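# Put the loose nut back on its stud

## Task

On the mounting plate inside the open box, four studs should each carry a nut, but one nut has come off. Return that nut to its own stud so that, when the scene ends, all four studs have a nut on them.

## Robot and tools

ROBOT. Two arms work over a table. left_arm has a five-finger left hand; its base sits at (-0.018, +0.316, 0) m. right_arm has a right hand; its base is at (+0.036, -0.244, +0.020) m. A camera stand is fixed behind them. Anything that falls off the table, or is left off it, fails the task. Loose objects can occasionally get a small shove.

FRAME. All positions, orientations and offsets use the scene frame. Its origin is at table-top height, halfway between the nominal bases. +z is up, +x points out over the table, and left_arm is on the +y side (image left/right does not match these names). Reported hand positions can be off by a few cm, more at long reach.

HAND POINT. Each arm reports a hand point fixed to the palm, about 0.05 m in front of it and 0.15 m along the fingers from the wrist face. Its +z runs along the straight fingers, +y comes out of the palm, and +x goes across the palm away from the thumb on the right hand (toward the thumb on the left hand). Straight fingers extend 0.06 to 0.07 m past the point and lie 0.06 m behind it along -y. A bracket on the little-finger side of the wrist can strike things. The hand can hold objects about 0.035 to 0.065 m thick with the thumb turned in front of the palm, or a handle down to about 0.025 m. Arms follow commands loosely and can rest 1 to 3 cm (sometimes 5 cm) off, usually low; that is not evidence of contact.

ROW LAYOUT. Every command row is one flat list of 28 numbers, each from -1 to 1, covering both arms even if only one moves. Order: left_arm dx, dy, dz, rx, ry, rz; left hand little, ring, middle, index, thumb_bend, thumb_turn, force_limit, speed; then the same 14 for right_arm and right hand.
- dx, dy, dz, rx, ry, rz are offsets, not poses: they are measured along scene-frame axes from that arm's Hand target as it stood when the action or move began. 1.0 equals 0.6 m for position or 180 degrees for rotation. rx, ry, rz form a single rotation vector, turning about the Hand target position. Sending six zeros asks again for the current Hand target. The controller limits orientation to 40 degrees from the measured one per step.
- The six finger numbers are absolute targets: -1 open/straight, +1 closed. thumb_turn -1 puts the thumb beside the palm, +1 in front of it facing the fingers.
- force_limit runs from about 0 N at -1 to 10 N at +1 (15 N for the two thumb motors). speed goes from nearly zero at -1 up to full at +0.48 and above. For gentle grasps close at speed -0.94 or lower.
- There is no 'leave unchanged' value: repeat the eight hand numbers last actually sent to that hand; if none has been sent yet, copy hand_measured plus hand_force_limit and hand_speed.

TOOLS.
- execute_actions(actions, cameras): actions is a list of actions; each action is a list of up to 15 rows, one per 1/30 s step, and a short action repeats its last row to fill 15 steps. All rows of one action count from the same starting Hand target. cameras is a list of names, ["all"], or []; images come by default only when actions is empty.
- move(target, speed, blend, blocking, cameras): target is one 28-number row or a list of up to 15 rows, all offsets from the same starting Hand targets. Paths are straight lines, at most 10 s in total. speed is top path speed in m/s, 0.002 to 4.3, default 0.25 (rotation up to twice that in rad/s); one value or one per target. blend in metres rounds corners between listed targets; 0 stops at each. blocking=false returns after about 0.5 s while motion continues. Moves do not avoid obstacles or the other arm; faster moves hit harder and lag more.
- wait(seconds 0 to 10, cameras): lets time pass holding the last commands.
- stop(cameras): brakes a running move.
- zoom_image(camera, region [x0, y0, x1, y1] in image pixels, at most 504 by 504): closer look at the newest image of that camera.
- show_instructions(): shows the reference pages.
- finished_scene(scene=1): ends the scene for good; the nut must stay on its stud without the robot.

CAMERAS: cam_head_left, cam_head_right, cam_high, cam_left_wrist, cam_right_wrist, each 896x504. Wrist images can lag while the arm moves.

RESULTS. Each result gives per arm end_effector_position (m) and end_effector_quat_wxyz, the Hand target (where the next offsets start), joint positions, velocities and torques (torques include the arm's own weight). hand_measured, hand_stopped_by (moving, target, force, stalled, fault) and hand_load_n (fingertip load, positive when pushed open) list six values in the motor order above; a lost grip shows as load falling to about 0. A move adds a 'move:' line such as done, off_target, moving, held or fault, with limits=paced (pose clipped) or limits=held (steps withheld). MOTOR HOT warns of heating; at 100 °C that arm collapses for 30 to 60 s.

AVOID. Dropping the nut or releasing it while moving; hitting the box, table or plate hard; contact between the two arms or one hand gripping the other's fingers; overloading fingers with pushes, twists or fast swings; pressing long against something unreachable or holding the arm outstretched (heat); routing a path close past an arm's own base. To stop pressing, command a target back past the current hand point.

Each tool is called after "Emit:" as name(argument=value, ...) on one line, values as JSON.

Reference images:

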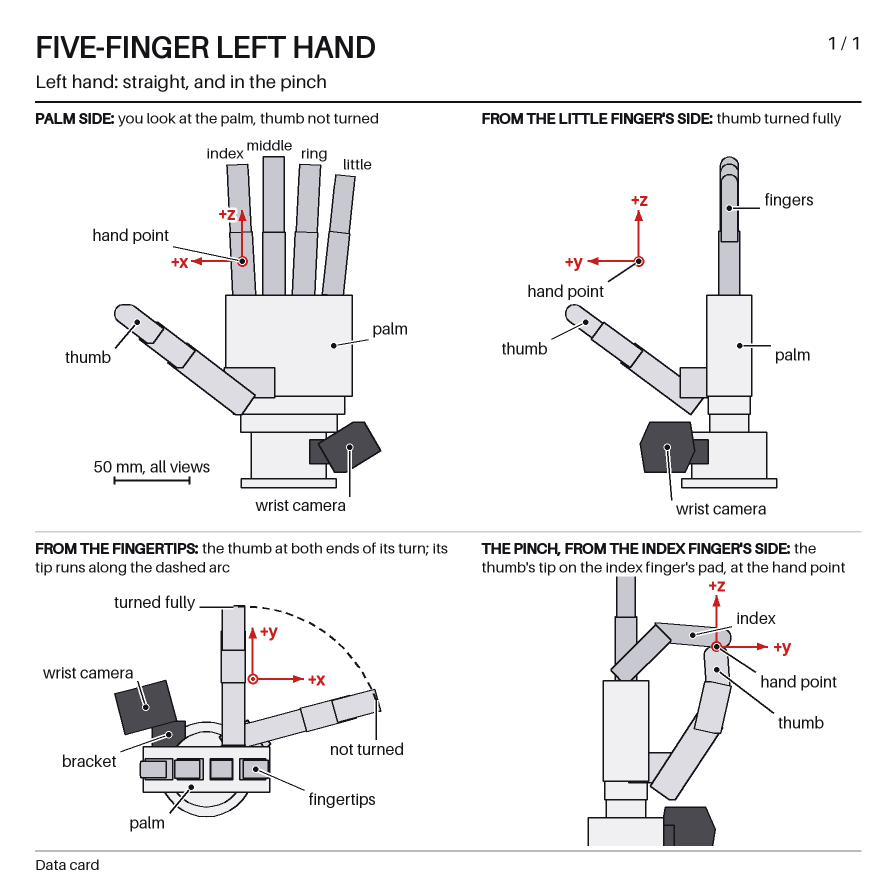

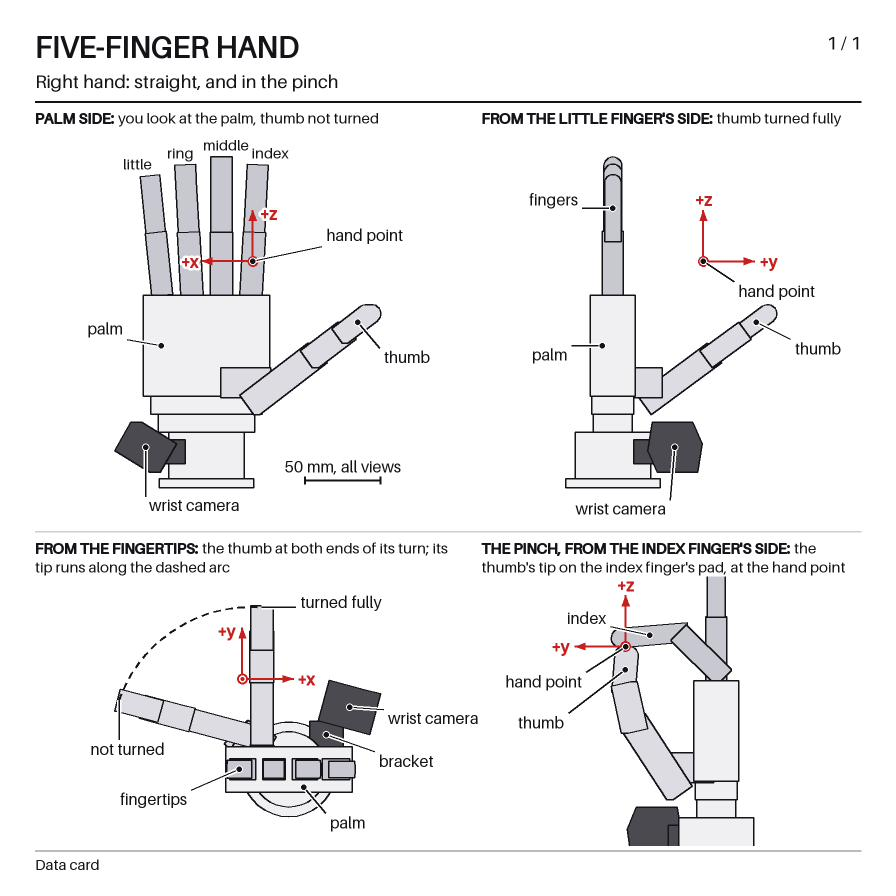

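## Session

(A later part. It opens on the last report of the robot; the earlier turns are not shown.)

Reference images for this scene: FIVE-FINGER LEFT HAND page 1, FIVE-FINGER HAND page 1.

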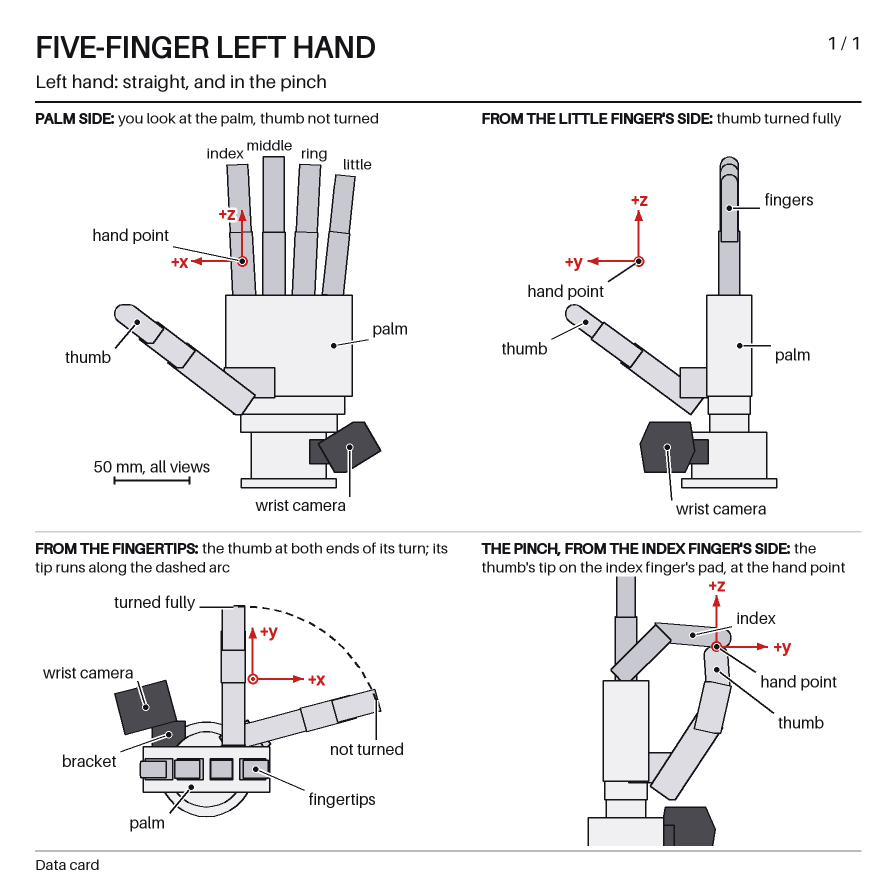

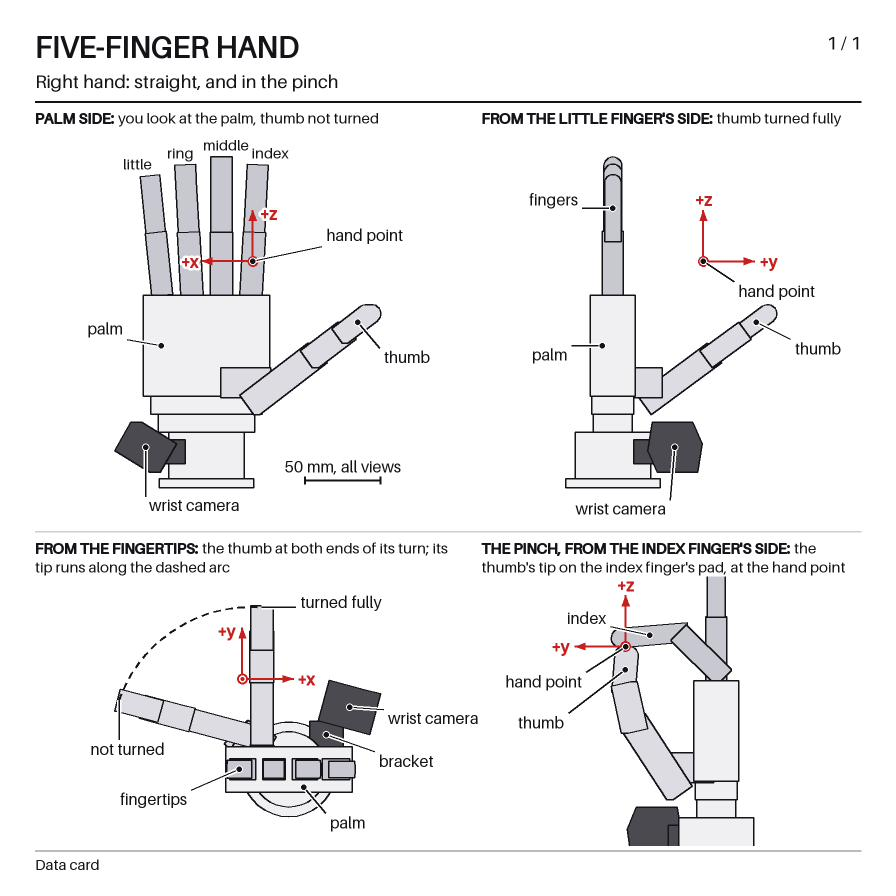

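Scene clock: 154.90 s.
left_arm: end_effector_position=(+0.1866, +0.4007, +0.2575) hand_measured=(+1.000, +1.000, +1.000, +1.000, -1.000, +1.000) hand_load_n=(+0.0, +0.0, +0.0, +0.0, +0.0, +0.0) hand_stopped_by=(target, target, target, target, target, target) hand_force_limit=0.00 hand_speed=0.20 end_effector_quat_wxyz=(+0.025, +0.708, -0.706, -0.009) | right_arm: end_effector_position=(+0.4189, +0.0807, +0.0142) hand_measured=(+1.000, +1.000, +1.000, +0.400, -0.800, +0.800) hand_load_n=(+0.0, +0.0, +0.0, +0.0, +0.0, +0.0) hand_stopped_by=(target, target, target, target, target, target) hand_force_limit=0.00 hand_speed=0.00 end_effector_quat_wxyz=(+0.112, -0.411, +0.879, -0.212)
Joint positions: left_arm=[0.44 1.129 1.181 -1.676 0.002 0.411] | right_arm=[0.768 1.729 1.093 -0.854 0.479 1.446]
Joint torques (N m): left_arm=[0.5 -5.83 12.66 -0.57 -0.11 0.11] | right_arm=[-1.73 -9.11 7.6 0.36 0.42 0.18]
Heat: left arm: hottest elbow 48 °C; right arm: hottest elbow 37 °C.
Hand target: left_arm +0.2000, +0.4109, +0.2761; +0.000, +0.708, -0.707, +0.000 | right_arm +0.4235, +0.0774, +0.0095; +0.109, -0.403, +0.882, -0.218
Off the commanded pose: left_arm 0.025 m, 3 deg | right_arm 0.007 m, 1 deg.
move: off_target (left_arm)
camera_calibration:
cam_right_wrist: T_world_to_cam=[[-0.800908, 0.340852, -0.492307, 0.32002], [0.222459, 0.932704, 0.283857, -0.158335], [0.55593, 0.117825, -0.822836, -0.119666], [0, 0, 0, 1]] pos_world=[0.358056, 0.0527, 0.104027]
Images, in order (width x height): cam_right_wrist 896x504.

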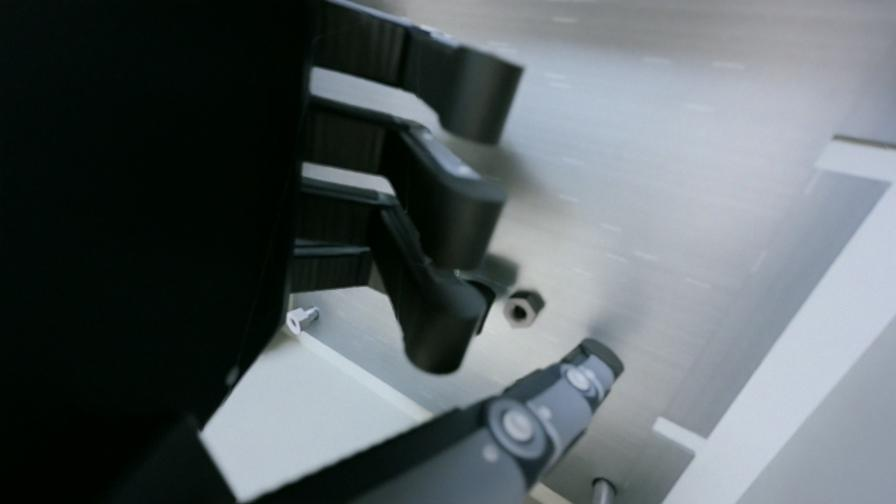

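Emit:
move(target=[0,0,0,0,0,0,1,1,1,1,-1,1,0,0.2,-0.0025,-0.0067,-0.02,0,0,0,1,1,1,0.4,-0.8,0.8,0.0,0.0], speed=0.04, cameras=["cam_right_wrist"])

Emit:
zoom_image(camera="cam_right_wrist", region=[440, 250, 640, 410])

Scene clock: 156.37 s.
left_arm: end_effector_position=(+0.1866, +0.4007, +0.2575) hand_measured=(+1.000, +1.000, +1.000, +1.000, -1.000, +1.000) hand_load_n=(+0.0, +0.5, +0.0, +0.0, +0.0, +0.0) hand_stopped_by=(target, target, target, target, target, target) hand_force_limit=0.00 hand_speed=0.20 end_effector_quat_wxyz=(+0.025, +0.708, -0.706, -0.009) | right_arm: end_effector_position=(+0.4176, +0.0791, +0.0071) hand_measured=(+1.000, +1.000, +1.000, +0.400, -0.800, +0.800) hand_load_n=(+0.0, +0.0, +0.0, -2.0, +0.0, +0.0) hand_stopped_by=(target, target, target, target, target, target) hand_force_limit=0.00 hand_speed=0.00 end_effector_quat_wxyz=(+0.112, -0.412, +0.879, -0.213)
Joint positions: left_arm=[0.44 1.129 1.181 -1.676 0.002 0.411] | right_arm=[0.768 1.737 1.081 -0.836 0.48 1.446]
Joint torques (N m): left_arm=[0.73 -5.6 12.67 -0.4 -0.06 0.12] | right_arm=[-2.08 -8.88 6.57 1.01 0.38 0.13]
Heat: left arm: hottest elbow 48 °C; right arm: hottest elbow 37 °C.
Hand target: left_arm +0.2000, +0.4109, +0.2761; +0.000, +0.708, -0.707, +0.000 | right_arm +0.4220, +0.0734, -0.0025; +0.109, -0.403, +0.882, -0.218
Off the commanded pose: left_arm 0.025 m, 3 deg | right_arm 0.012 m, 1 deg.
move: off_target (left_arm, right_arm)
camera_calibration:
cam_right_wrist: T_world_to_cam=[[-0.800819, 0.339916, -0.493098, 0.31622], [0.222541, 0.93327, 0.281927, -0.154547], [0.556025, 0.116038, -0.823025, -0.124505], [0, 0, 0, 1]] pos_world=[0.356856, 0.0511936, 0.097028]
Images, in order (width x height): cam_right_wrist 896x504.

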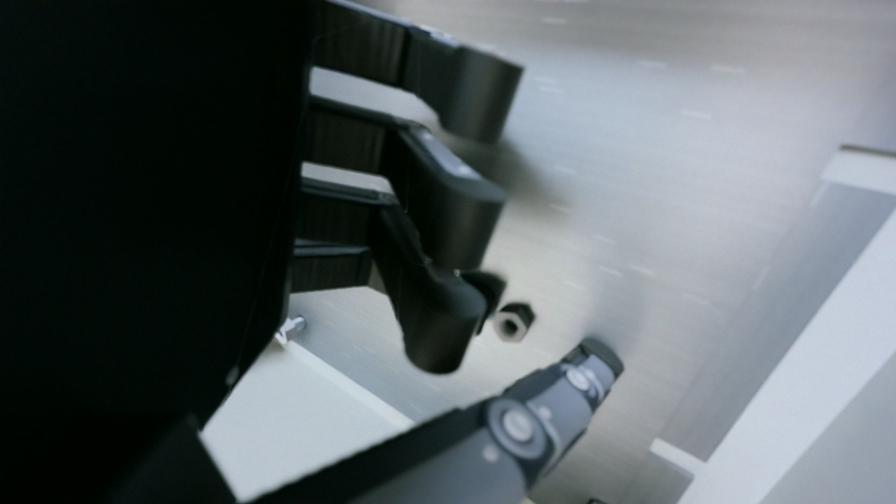

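Scaled by 2.520 from the camera's 896x504 image, which has a finer 1280x720 frame.

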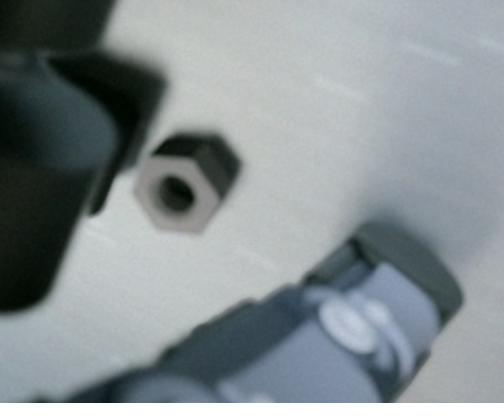

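Emit:
move(target=[0,0,0,0,0,0,1,1,1,1,-1,1,0,0.2,0,0,-0.005,0,0,0,1,1,1,0.4,-0.64,0.8,-0.5,-0.5], speed=0.04, cameras=["cam_right_wrist"])

Emit:
zoom_image(camera="cam_right_wrist", region=[440, 250, 640, 410])

Scene clock: 157.73 s.
left_arm: end_effector_position=(+0.1866, +0.4007, +0.2575) hand_measured=(+1.000, +1.000, +1.000, +1.000, -1.000, +1.000) hand_load_n=(+0.0, +0.5, +0.0, +0.0, +0.0, +0.0) hand_stopped_by=(target, target, target, target, target, target) hand_force_limit=0.00 hand_speed=0.20 end_effector_quat_wxyz=(+0.025, +0.708, -0.706, -0.009) | right_arm: end_effector_position=(+0.4179, +0.0794, +0.0072) hand_measured=(+1.000, +1.000, +1.000, +0.400, -0.640, +0.800) hand_load_n=(+0.0, +0.0, +0.0, -1.0, +1.0, -1.0) hand_stopped_by=(target, target, target, target, target, target) hand_force_limit=-0.50 hand_speed=-0.50 end_effector_quat_wxyz=(+0.112, -0.411, +0.879, -0.213)
Joint positions: left_arm=[0.44 1.129 1.181 -1.676 0.002 0.411] | right_arm=[0.768 1.737 1.081 -0.834 0.48 1.446]
Joint torques (N m): left_arm=[1.08 -5.83 12.62 -0.51 -0.1 0.08] | right_arm=[-2.08 -8.59 6.32 1.22 0.38 0.14]
Heat: left arm: hottest elbow 48 °C; right arm: hottest elbow 36 °C.
Hand target: left_arm +0.2000, +0.4109, +0.2761; +0.000, +0.708, -0.707, +0.000 | right_arm +0.4220, +0.0734, -0.0055; +0.109, -0.403, +0.882, -0.218
Off the commanded pose: left_arm 0.025 m, 3 deg | right_arm 0.015 m, 1 deg.
move: off_target (left_arm, right_arm)
camera_calibration:
cam_right_wrist: T_world_to_cam=[[-0.800284, 0.340472, -0.493583, 0.316092], [0.222257, 0.932956, 0.283187, -0.154759], [0.556909, 0.116928, -0.822302, -0.125154], [0, 0, 0, 1]] pos_world=[0.357059, 0.0513968, 0.0969296]
Images, in order (width x height): cam_right_wrist 896x504.

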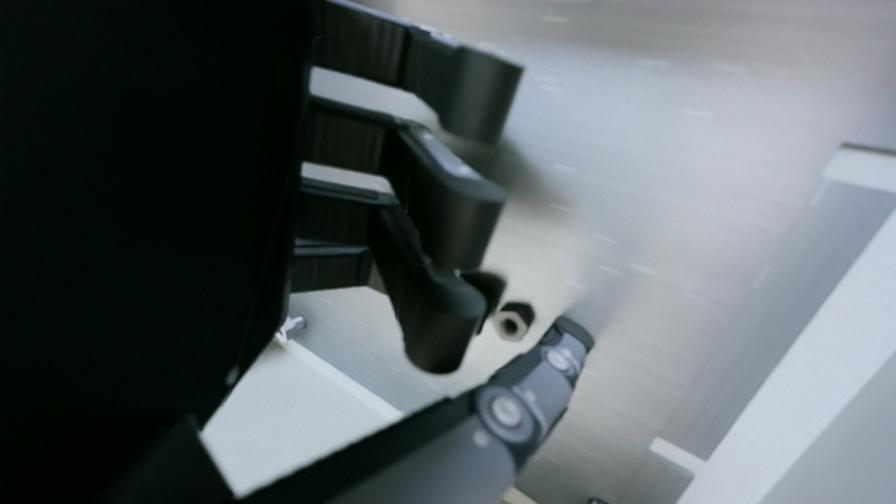

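Scaled by 2.520 from the camera's 896x504 image, which has a finer 1280x720 frame.

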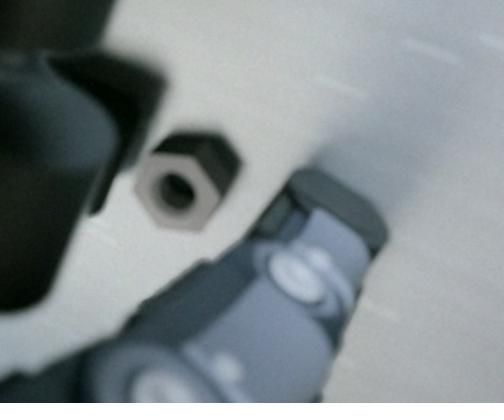

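Emit:
move(target=[0,0,0,0,0,0,1,1,1,1,-1,1,0,0.2,0,0,0,0,0,0,1,1,1,0.4,-0.64,0.88,-0.3,-0.5], speed=0.04, cameras=["cam_right_wrist"])

Emit:
zoom_image(camera="cam_right_wrist", region=[440, 250, 640, 410])

Scene clock: 159.27 s.
left_arm: end_effector_position=(+0.1866, +0.4007, +0.2575) hand_measured=(+1.000, +1.000, +1.000, +1.000, -1.000, +1.000) hand_load_n=(+0.0, +0.0, +0.0, +0.0, +0.0, +0.0) hand_stopped_by=(target, target, target, target, target, target) hand_force_limit=0.00 hand_speed=0.20 end_effector_quat_wxyz=(+0.025, +0.708, -0.706, -0.009) | right_arm: end_effector_position=(+0.4199, +0.0811, +0.0075) hand_measured=(+1.000, +1.000, +1.000, +0.400, -0.640, +0.880) hand_load_n=(+0.0, +0.0, +0.0, -0.5, +0.5, +0.0) hand_stopped_by=(target, target, target, target, target, target) hand_force_limit=-0.30 hand_speed=-0.50 end_effector_quat_wxyz=(+0.117, -0.406, +0.881, -0.211)
Joint positions: left_arm=[0.44 1.129 1.181 -1.676 0.002 0.411] | right_arm=[0.768 1.737 1.081 -0.827 0.48 1.455]
Joint torques (N m): left_arm=[0.91 -5.36 12.42 -0.29 -0.13 0.1] | right_arm=[-2.02 -8.59 6.35 0.98 0.37 0.14]
Heat: left arm: hottest elbow 48 °C; right arm: hottest elbow 36 °C.
Hand target: left_arm +0.2000, +0.4109, +0.2761; +0.000, +0.708, -0.707, +0.000 | right_arm +0.4220, +0.0734, -0.0055; +0.109, -0.403, +0.882, -0.218
Off the commanded pose: left_arm 0.025 m, 3 deg | right_arm 0.015 m, 1 deg.
move: off_target (left_arm, right_arm)
camera_calibration:
cam_right_wrist: T_world_to_cam=[[-0.793642, 0.35111, -0.496844, 0.313611], [0.227523, 0.928693, 0.292851, -0.158785], [0.564239, 0.119375, -0.816936, -0.129479], [0, 0, 0, 1]] pos_world=[0.358079, 0.0528069, 0.0965407]
Images, in order (width x height): cam_right_wrist 896x504.

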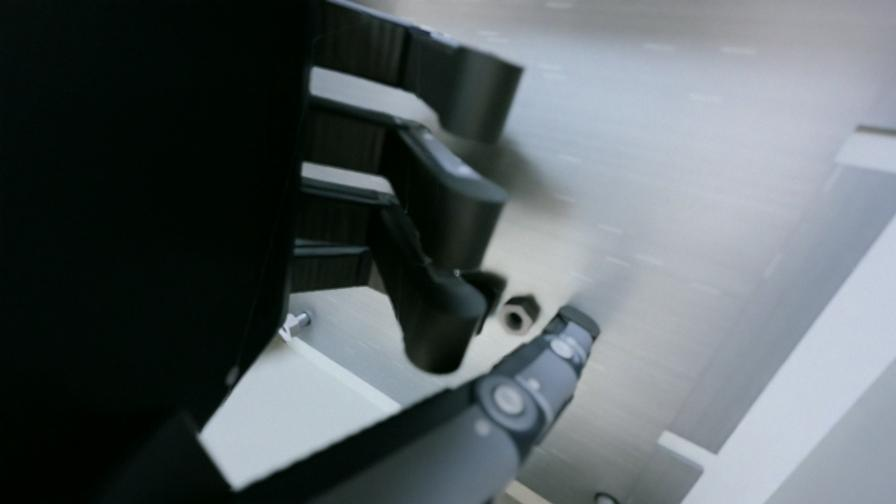

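Scaled by 2.520 from the camera's 896x504 image, which has a finer 1280x720 frame.

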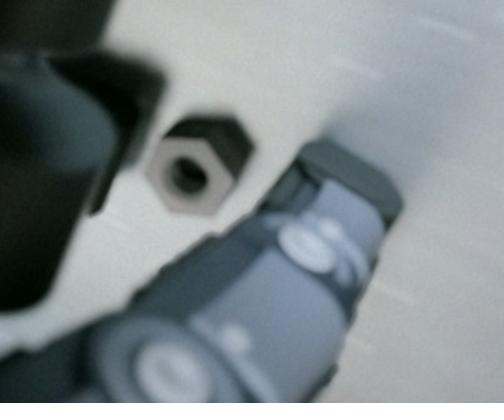

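Emit:
move(target=[0,0,0,0,0,0,1,1,1,1,-1,1,0,0.2,0,0,0.045,0.005,0.0067,0,1,1,1,0.4,-0.7,0.88,-0.3,-0.5], speed=0.06, cameras=["cam_right_wrist"])

Emit:
zoom_image(camera="cam_right_wrist", region=[440, 250, 640, 410])

Scene clock: 160.97 s.
left_arm: end_effector_position=(+0.1866, +0.4007, +0.2575) hand_measured=(+1.000, +1.000, +1.000, +1.000, -1.000, +1.000) hand_load_n=(+0.5, +0.0, +0.0, +0.0, +0.0, +0.0) hand_stopped_by=(target, target, target, target, target, target) hand_force_limit=0.00 hand_speed=0.20 end_effector_quat_wxyz=(+0.025, +0.708, -0.706, -0.009) | right_arm: end_effector_position=(+0.4104, +0.0709, +0.0069) hand_measured=(+1.000, +1.000, +1.000, +0.400, -0.700, +0.880) hand_load_n=(+0.0, +0.0, +0.0, -0.5, +0.0, +0.0) hand_stopped_by=(target, target, target, target, target, target) hand_force_limit=-0.30 hand_speed=-0.50 end_effector_quat_wxyz=(+0.091, -0.409, +0.883, -0.210)
Joint positions: left_arm=[0.44 1.129 1.181 -1.676 0.002 0.411] | right_arm=[0.758 1.733 1.081 -0.879 0.46 1.455]
Joint torques (N m): left_arm=[1.38 -5.77 12.49 -0.64 -0.13 0.02] | right_arm=[-2.32 -11.22 8.65 0.18 0.14 0.04]
Heat: left arm: hottest elbow 48 °C; right arm: hottest elbow 36 °C.
Hand target: left_arm +0.2000, +0.4109, +0.2761; +0.000, +0.708, -0.707, +0.000 | right_arm +0.4221, +0.0733, +0.0215; +0.103, -0.404, +0.885, -0.207
Off the commanded pose: left_arm 0.025 m, 3 deg | right_arm 0.019 m, 2 deg.
move: off_target (left_arm, right_arm)
camera_calibration:
cam_right_wrist: T_world_to_cam=[[-0.813849, 0.34889, -0.464677, 0.317598], [0.248675, 0.931876, 0.264137, -0.155742], [0.525176, 0.0994144, -0.845167, -0.105726], [0, 0, 0, 1]] pos_world=[0.352731, 0.0448362, 0.0993619]
Images, in order (width x height): cam_right_wrist 896x504.

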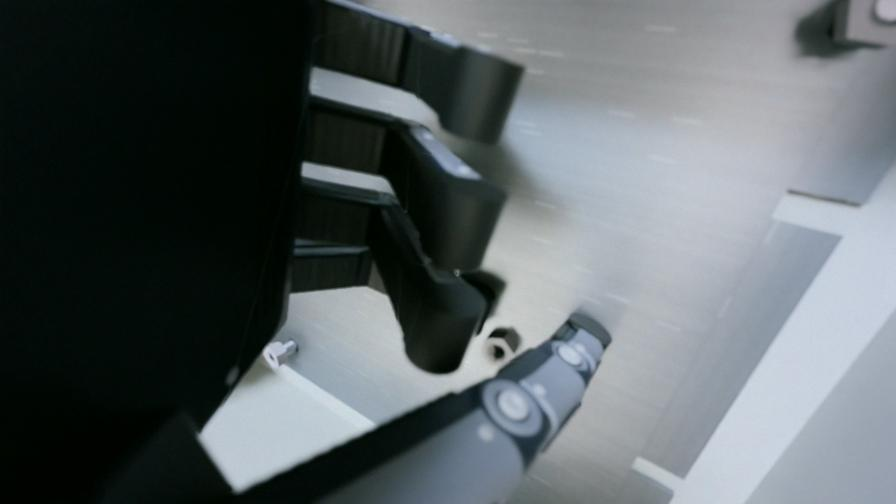

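Scaled by 2.520 from the camera's 896x504 image, which has a finer 1280x720 frame.

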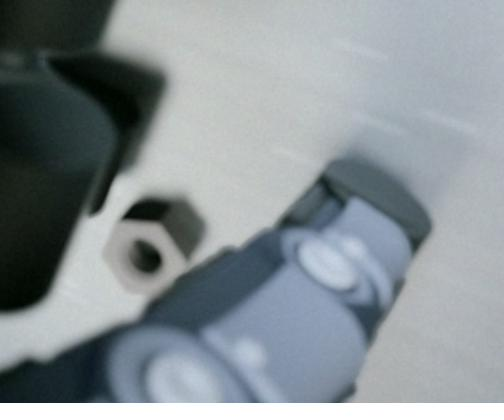

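Emit:
move(target=[0,0,0,0,0,0,1,1,1,1,-1,1,0,0.2,0.0057,0.0055,0.0417,0.0105,-0.0108,0,1,1,1,0.4,-0.8,0.88,-0.3,-0.5], speed=0.06, cameras=["cam_right_wrist"])

Scene clock: 162.43 s.
left_arm: end_effector_position=(+0.1866, +0.4007, +0.2575) hand_measured=(+1.000, +1.000, +1.000, +1.000, -1.000, +1.000) hand_load_n=(+0.0, +0.0, +0.0, +0.0, +0.0, +0.0) hand_stopped_by=(target, target, target, target, target, target) hand_force_limit=0.00 hand_speed=0.20 end_effector_quat_wxyz=(+0.025, +0.708, -0.706, -0.009) | right_arm: end_effector_position=(+0.4133, +0.0741, +0.0308) hand_measured=(+1.000, +1.000, +1.000, +0.400, -0.800, +0.880) hand_load_n=(+0.0, +0.0, +0.0, +0.0, +0.0, +0.0) hand_stopped_by=(target, target, target, target, target, target) hand_force_limit=-0.30 hand_speed=-0.50 end_effector_quat_wxyz=(+0.110, -0.404, +0.885, -0.203)
Joint positions: left_arm=[0.44 1.129 1.181 -1.676 0.002 0.411] | right_arm=[0.758 1.681 1.081 -0.888 0.459 1.455]
Joint torques (N m): left_arm=[0.97 -5.71 12.37 -0.62 -0.09 0.06] | right_arm=[-2.2 -10.93 8.98 0.36 0.15 0.03]
Heat: left arm: hottest elbow 48 °C; right arm: hottest elbow 36 °C.
Hand target: left_arm +0.2000, +0.4109, +0.2761; +0.000, +0.708, -0.707, +0.000 | right_arm +0.4255, +0.0767, +0.0465; +0.124, -0.399, +0.887, -0.199
Off the commanded pose: left_arm 0.025 m, 3 deg | right_arm 0.020 m, 2 deg.
move: off_target (left_arm, right_arm)
camera_calibration:
cam_right_wrist: T_world_to_cam=[[-0.799782, 0.36317, -0.47797, 0.323443], [0.24016, 0.923313, 0.299693, -0.162753], [0.550156, 0.1249, -0.825668, -0.100246], [0, 0, 0, 1]] pos_world=[0.352922, 0.0453283, 0.120602]
Images, in order (width x height): cam_right_wrist 896x504.

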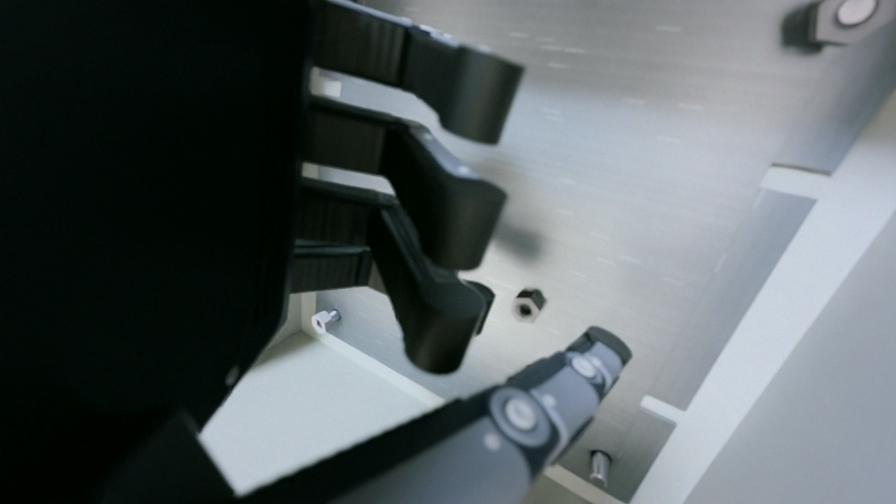

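Emit:
move(target=[0,0,0,0,0,0,1,1,1,1,-1,1,0,0.2,-0.0075,-0.0073,-0.07,-0.0105,0.0108,0,1,1,1,0.4,-0.8,0.88,-0.3,-0.5], speed=0.06)

Scene clock: 164.77 s.
left_arm: end_effector_position=(+0.1866, +0.4007, +0.2575) hand_measured=(+1.000, +1.000, +1.000, +1.000, -1.000, +1.000) hand_load_n=(+0.0, +0.0, +0.0, +0.0, +0.0, +0.0) hand_stopped_by=(target, target, target, target, target, target) hand_force_limit=0.00 hand_speed=0.20 end_effector_quat_wxyz=(+0.025, +0.708, -0.706, -0.009) | right_arm: end_effector_position=(+0.4158, +0.0765, +0.0110) hand_measured=(+1.000, +1.000, +1.000, +0.400, -0.800, +0.880) hand_load_n=(+0.0, +0.0, +0.0, +0.0, +0.0, +0.0) hand_stopped_by=(target, target, target, target, target, target) hand_force_limit=-0.30 hand_speed=-0.50 end_effector_quat_wxyz=(+0.105, -0.406, +0.885, -0.204)
Joint positions: left_arm=[0.44 1.129 1.181 -1.676 0.002 0.411] | right_arm=[0.758 1.726 1.081 -0.854 0.459 1.455]
Joint torques (N m): left_arm=[0.32 -6.12 12.78 -0.39 -0.11 0.11] | right_arm=[-2.26 -9.05 7.04 0.94 0.19 0.03]
Heat: left arm: hottest elbow 48 °C; right arm: hottest elbow 36 °C.
Hand target: left_arm +0.2000, +0.4109, +0.2761; +0.000, +0.708, -0.707, +0.000 | right_arm +0.4210, +0.0723, +0.0045; +0.103, -0.404, +0.885, -0.207
Off the commanded pose: left_arm 0.025 m, 3 deg | right_arm 0.009 m, 0 deg.
move: off_target (left_arm)

Emit:
move(target=[0,0,0,0,0,0,1,1,1,1,-1,1,0,0.2,0.002,0.0035,-0.018,0,0,0,1,1,1,0.4,-0.76,0.88,-0.3,-0.5], speed=0.04, cameras=["cam_right_wrist"])

Emit:
zoom_image(camera="cam_right_wrist", region=[440, 250, 640, 410])

Scene clock: 165.93 s.
left_arm: end_effector_position=(+0.1866, +0.4007, +0.2575) hand_measured=(+1.000, +1.000, +1.000, +1.000, -1.000, +1.000) hand_load_n=(+0.5, +0.5, +0.0, +0.0, +0.0, +0.0) hand_stopped_by=(target, target, target, target, target, target) hand_force_limit=0.00 hand_speed=0.20 end_effector_quat_wxyz=(+0.025, +0.708, -0.706, -0.009) | right_arm: end_effector_position=(+0.4178, +0.0787, +0.0066) hand_measured=(+1.000, +1.000, +1.000, +0.400, -0.760, +0.880) hand_load_n=(+0.0, +0.0, +0.0, -3.5, +0.0, +0.0) hand_stopped_by=(target, target, target, target, target, target) hand_force_limit=-0.30 hand_speed=-0.50 end_effector_quat_wxyz=(+0.108, -0.409, +0.883, -0.204)
Joint positions: left_arm=[0.44 1.129 1.181 -1.676 0.002 0.411] | right_arm=[0.758 1.737 1.081 -0.836 0.459 1.446]
Joint torques (N m): left_arm=[0.56 -5.36 12.49 -0.51 -0.06 0.08] | right_arm=[-2.08 -8.29 6.79 1.18 0.19 0.05]
Heat: left arm: hottest elbow 48 °C; right arm: hottest elbow 36 °C.
Hand target: left_arm +0.2000, +0.4109, +0.2761; +0.000, +0.708, -0.707, +0.000 | right_arm +0.4222, +0.0744, -0.0063; +0.103, -0.404, +0.885, -0.207
Off the commanded pose: left_arm 0.025 m, 3 deg | right_arm 0.014 m, 1 deg.
move: off_target (left_arm, right_arm)
camera_calibration:
cam_right_wrist: T_world_to_cam=[[-0.805164, 0.353829, -0.475937, 0.316823], [0.234009, 0.926955, 0.293249, -0.158402], [0.544932, 0.12474, -0.82915, -0.12102], [0, 0, 0, 1]] pos_world=[0.358109, 0.0498263, 0.0968952]
Images, in order (width x height): cam_right_wrist 896x504.

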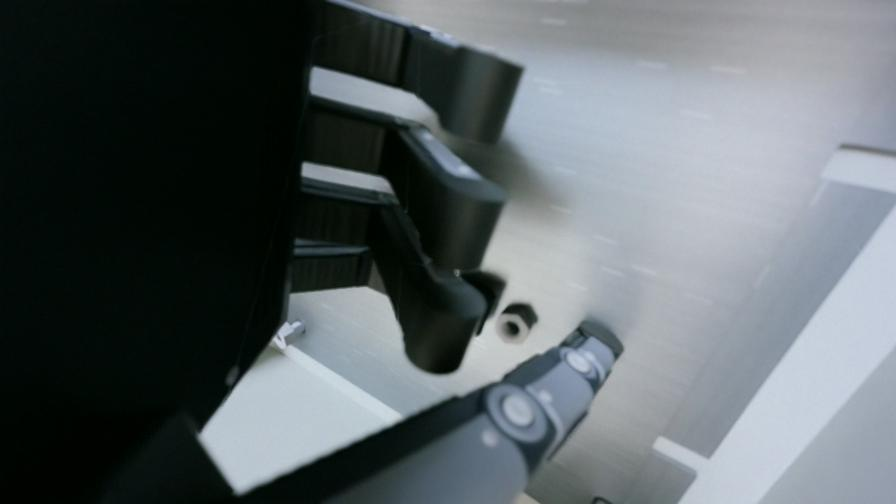

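Scaled by 2.520 from the camera's 896x504 image, which has a finer 1280x720 frame.

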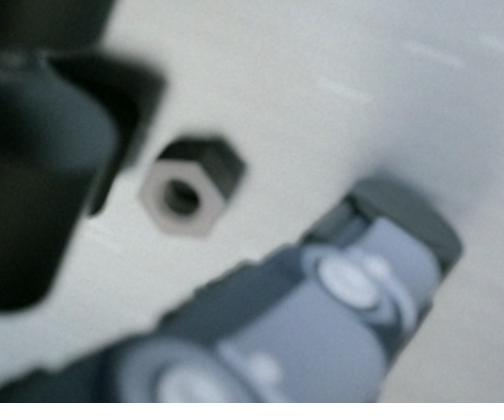

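Emit:
move(target=[0,0,0,0,0,0,1,1,1,1,-1,1,0,0.2,0,0,-0.003,0,0,0,1,1,1,0.4,-0.62,0.88,-0.5,-0.6], speed=0.04, cameras=["cam_right_wrist"])

Emit:
zoom_image(camera="cam_right_wrist", region=[440, 250, 640, 410])

Scene clock: 167.20 s.
left_arm: end_effector_position=(+0.1866, +0.4007, +0.2575) hand_measured=(+1.000, +1.000, +1.000, +1.000, -1.000, +1.000) hand_load_n=(+0.0, +0.0, +0.0, +0.0, +0.0, +0.0) hand_stopped_by=(target, target, target, target, target, target) hand_force_limit=0.00 hand_speed=0.20 end_effector_quat_wxyz=(+0.025, +0.708, -0.706, -0.009) | right_arm: end_effector_position=(+0.4181, +0.0789, +0.0067) hand_measured=(+1.000, +1.000, +1.000, +0.400, -0.620, +0.880) hand_load_n=(+0.0, +0.0, +0.0, -3.5, +0.0, +0.0) hand_stopped_by=(target, target, target, target, target, target) hand_force_limit=-0.50 hand_speed=-0.60 end_effector_quat_wxyz=(+0.108, -0.409, +0.883, -0.204)
Joint positions: left_arm=[0.44 1.129 1.181 -1.676 0.002 0.411] | right_arm=[0.758 1.737 1.081 -0.834 0.459 1.446]
Joint torques (N m): left_arm=[0.5 -6.12 12.45 -0.34 -0.11 0.06] | right_arm=[-2.08 -8.18 6.65 1.28 0.19 0.05]
Heat: left arm: hottest elbow 48 °C; right arm: hottest elbow 36 °C.
Hand target: left_arm +0.2000, +0.4109, +0.2761; +0.000, +0.708, -0.707, +0.000 | right_arm +0.4222, +0.0744, -0.0081; +0.103, -0.404, +0.885, -0.207
Off the commanded pose: left_arm 0.025 m, 3 deg | right_arm 0.016 m, 1 deg.
move: off_target (left_arm, right_arm)
camera_calibration:
cam_right_wrist: T_world_to_cam=[[-0.804658, 0.354325, -0.476423, 0.316756], [0.23368, 0.926645, 0.294488, -0.158625], [0.545819, 0.125631, -0.828431, -0.121587], [0, 0, 0, 1]] pos_world=[0.358313, 0.0500295, 0.0968967]
Images, in order (width x height): cam_right_wrist 896x504.

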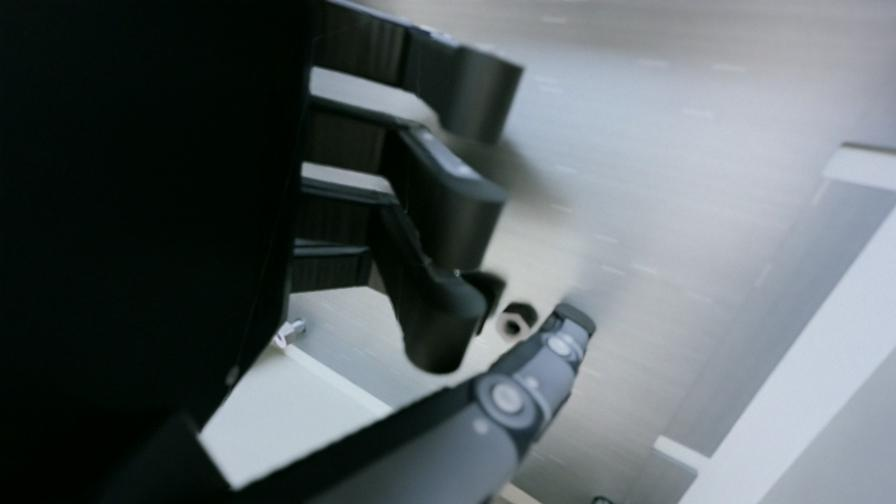

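Scaled by 2.520 from the camera's 896x504 image, which has a finer 1280x720 frame.

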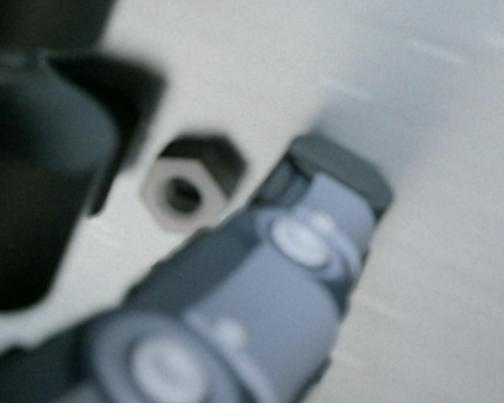

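Emit:
move(target=[0,0,0,0,0,0,1,1,1,1,-1,1,0,0.2,0,0,-0.002,0,0,0,1,1,1,0.4,-0.54,0.88,-0.3,-0.8], speed=0.04, cameras=["cam_right_wrist"])

Emit:
zoom_image(camera="cam_right_wrist", region=[440, 250, 640, 410])

Scene clock: 168.43 s.
left_arm: end_effector_position=(+0.1866, +0.4007, +0.2575) hand_measured=(+1.000, +1.000, +1.000, +1.000, -1.000, +1.000) hand_load_n=(+0.5, +0.0, +0.0, +0.0, +0.0, +0.0) hand_stopped_by=(target, target, target, target, target, target) hand_force_limit=0.00 hand_speed=0.20 end_effector_quat_wxyz=(+0.025, +0.708, -0.706, -0.009) | right_arm: end_effector_position=(+0.4184, +0.0805, +0.0068) hand_measured=(+1.000, +1.000, +1.000, +0.400, -0.542, +0.880) hand_load_n=(+0.0, +0.0, +0.0, -0.5, +3.0, -1.5) hand_stopped_by=(target, target, target, target, target, target) hand_force_limit=-0.30 hand_speed=-0.80 end_effector_quat_wxyz=(+0.110, -0.408, +0.884, -0.201)
Joint positions: left_arm=[0.44 1.129 1.181 -1.676 0.002 0.411] | right_arm=[0.758 1.737 1.081 -0.83 0.454 1.446]
Joint velocities: left_arm=[within noise] | right_arm=[-0.015 -0.005 -0.007 0.007 -0.037 -0.183]
Joint torques (N m): left_arm=[0.79 -5.83 12.38 -0.58 -0.07 0.04] | right_arm=[-2.08 -7.94 6.57 1.21 0.32 0.06]
Heat: left arm: hottest elbow 48 °C; right arm: hottest elbow 36 °C.
Hand target: left_arm +0.2000, +0.4109, +0.2761; +0.000, +0.708, -0.707, +0.000 | right_arm +0.4222, +0.0744, -0.0093; +0.103, -0.404, +0.885, -0.207
Off the commanded pose: left_arm 0.025 m, 3 deg | right_arm 0.018 m, 1 deg.
move: off_target (left_arm, right_arm)
camera_calibration:
cam_right_wrist: T_world_to_cam=[[-0.804711, 0.357118, -0.474244, 0.316209], [0.233307, 0.924801, 0.300517, -0.15985], [0.545901, 0.131185, -0.827516, -0.122298], [0, 0, 0, 1]] pos_world=[0.358513, 0.0509496, 0.0967947]
Images, in order (width x height): cam_right_wrist 896x504.

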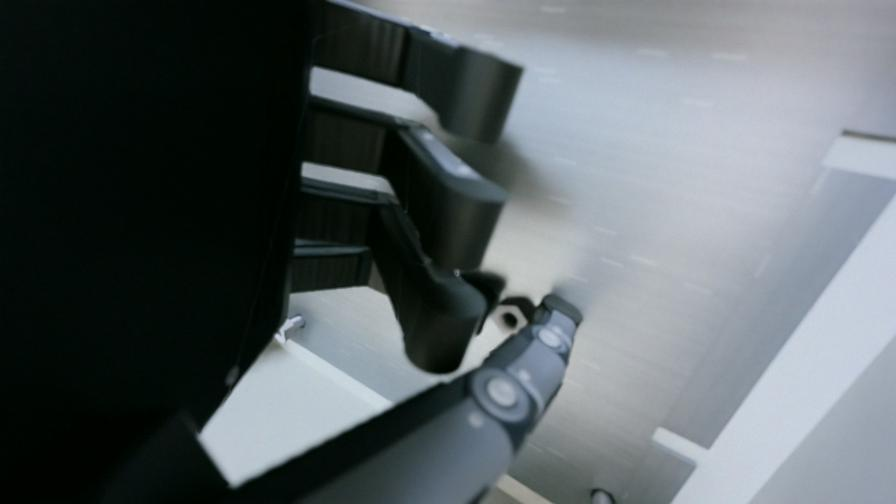

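Scaled by 2.520 from the camera's 896x504 image, which has a finer 1280x720 frame.

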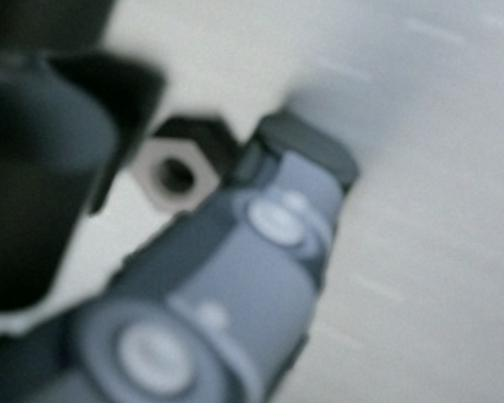

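Emit:
move(target=[0,0,0,0,0,0,1,1,1,1,-1,1,0,0.2,0,0,0,0,0,0,1,1,1,0.38,-0.56,0.88,-0.3,-0.8], speed=0.04, cameras=["cam_right_wrist"])

Emit:
zoom_image(camera="cam_right_wrist", region=[440, 250, 640, 410])

Scene clock: 169.73 s.
left_arm: end_effector_position=(+0.1866, +0.4007, +0.2575) hand_measured=(+1.000, +1.000, +1.000, +1.000, -1.000, +1.000) hand_load_n=(+0.0, +0.0, +0.0, +0.0, +0.0, +0.0) hand_stopped_by=(target, target, target, target, target, target) hand_force_limit=0.00 hand_speed=0.20 end_effector_quat_wxyz=(+0.025, +0.708, -0.706, -0.009) | right_arm: end_effector_position=(+0.4186, +0.0807, +0.0068) hand_measured=(+1.000, +1.000, +1.000, +0.382, -0.560, +0.880) hand_load_n=(+0.0, +0.0, +0.0, -7.5, +0.0, +0.0) hand_stopped_by=(target, target, target, target, target, target) hand_force_limit=-0.30 hand_speed=-0.80 end_effector_quat_wxyz=(+0.110, -0.409, +0.883, -0.201)
Joint positions: left_arm=[0.44 1.129 1.181 -1.676 0.002 0.411] | right_arm=[0.758 1.737 1.081 -0.828 0.454 1.445]
Joint torques (N m): left_arm=[0.26 -6.07 12.55 -0.43 -0.07 0.1] | right_arm=[-2.08 -8 6.58 1.18 0.32 0.06]
Heat: left arm: hottest elbow 49 °C; right arm: hottest elbow 36 °C.
Hand target: left_arm +0.2000, +0.4109, +0.2761; +0.000, +0.708, -0.707, +0.000 | right_arm +0.4222, +0.0744, -0.0093; +0.103, -0.404, +0.885, -0.207
Off the commanded pose: left_arm 0.025 m, 3 deg | right_arm 0.018 m, 1 deg.
move: off_target (left_arm, right_arm)
camera_calibration:
cam_right_wrist: T_world_to_cam=[[-0.804842, 0.356263, -0.474664, 0.316467], [0.231849, 0.924971, 0.301121, -0.159538], [0.546329, 0.132305, -0.827055, -0.122676], [0, 0, 0, 1]] pos_world=[0.358716, 0.0510534, 0.0967958]
Images, in order (width x height): cam_right_wrist 896x504.

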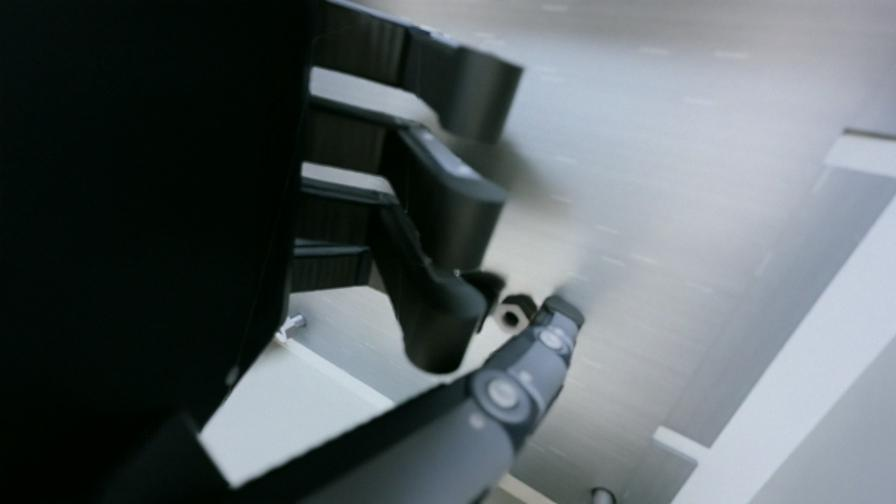

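Scaled by 2.520 from the camera's 896x504 image, which has a finer 1280x720 frame.

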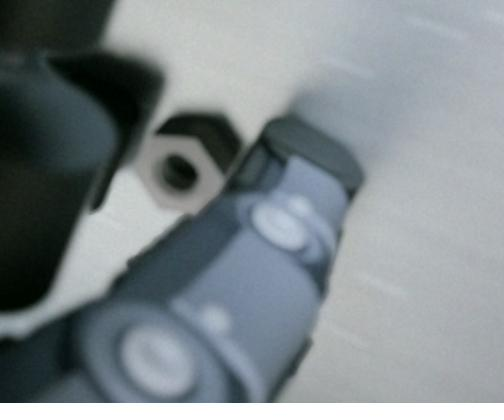

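Emit:
move(target=[0,0,0,0,0,0,1,1,1,1,-1,1,0,0.2,0,0,0,0,0,0,1,1,1,0.38,-0.48,0.88,-0.2,-0.8], speed=0.04, cameras=["cam_right_wrist"])

Emit:
zoom_image(camera="cam_right_wrist", region=[440, 250, 640, 410])

Scene clock: 170.80 s.
left_arm: end_effector_position=(+0.1866, +0.4007, +0.2575) hand_measured=(+1.000, +1.000, +1.000, +1.000, -1.000, +1.000) hand_load_n=(+0.0, +0.5, +0.0, +0.0, +0.0, +0.0) hand_stopped_by=(target, target, target, target, target, target) hand_force_limit=0.00 hand_speed=0.20 end_effector_quat_wxyz=(+0.025, +0.708, -0.706, -0.009) | right_arm: end_effector_position=(+0.4186, +0.0807, +0.0068) hand_measured=(+1.000, +1.000, +1.000, +0.382, -0.490, +0.880) hand_load_n=(+0.0, +0.0, -0.5, -5.5, +6.5, +0.5) hand_stopped_by=(target, target, target, target, force, target) hand_force_limit=-0.20 hand_speed=-0.80 end_effector_quat_wxyz=(+0.110, -0.409, +0.883, -0.201)
Joint positions: left_arm=[0.44 1.129 1.181 -1.676 0.002 0.411] | right_arm=[0.758 1.737 1.081 -0.828 0.454 1.445]
Joint torques (N m): left_arm=[0.91 -5.77 12.78 -0.49 -0.12 0.11] | right_arm=[-2.08 -7.94 6.58 1.18 0.32 0.06]
Heat: left arm: hottest elbow 49 °C; right arm: hottest elbow 36 °C.
Hand target: left_arm +0.2000, +0.4109, +0.2761; +0.000, +0.708, -0.707, +0.000 | right_arm +0.4222, +0.0744, -0.0093; +0.103, -0.404, +0.885, -0.207
Off the commanded pose: left_arm 0.025 m, 3 deg | right_arm 0.018 m, 1 deg.
move: off_target (left_arm, right_arm)
camera_calibration:
cam_right_wrist: T_world_to_cam=[[-0.804842, 0.356263, -0.474664, 0.316467], [0.231849, 0.924971, 0.301121, -0.159538], [0.546329, 0.132305, -0.827055, -0.122676], [0, 0, 0, 1]] pos_world=[0.358716, 0.0510534, 0.0967958]
Images, in order (width x height): cam_right_wrist 896x504.

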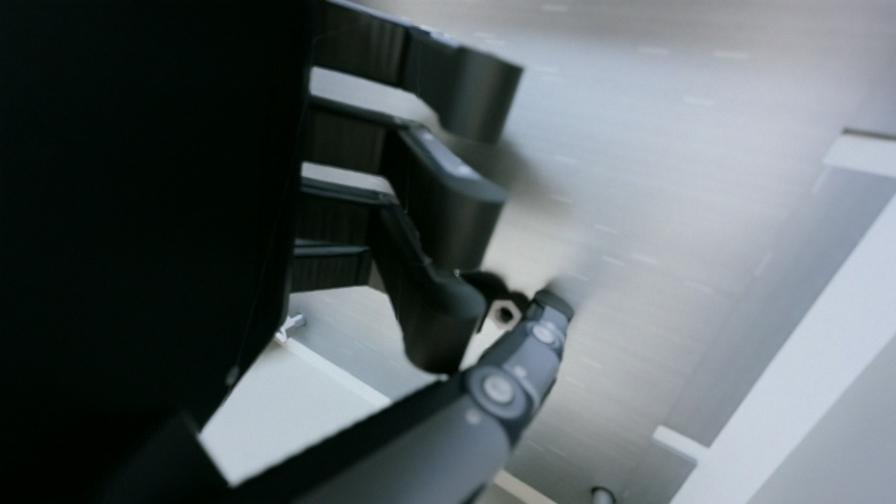

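Scaled by 2.520 from the camera's 896x504 image, which has a finer 1280x720 frame.

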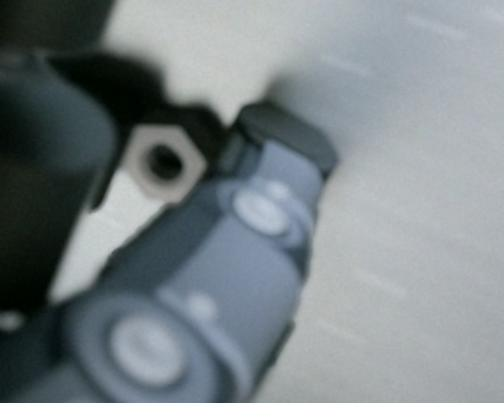

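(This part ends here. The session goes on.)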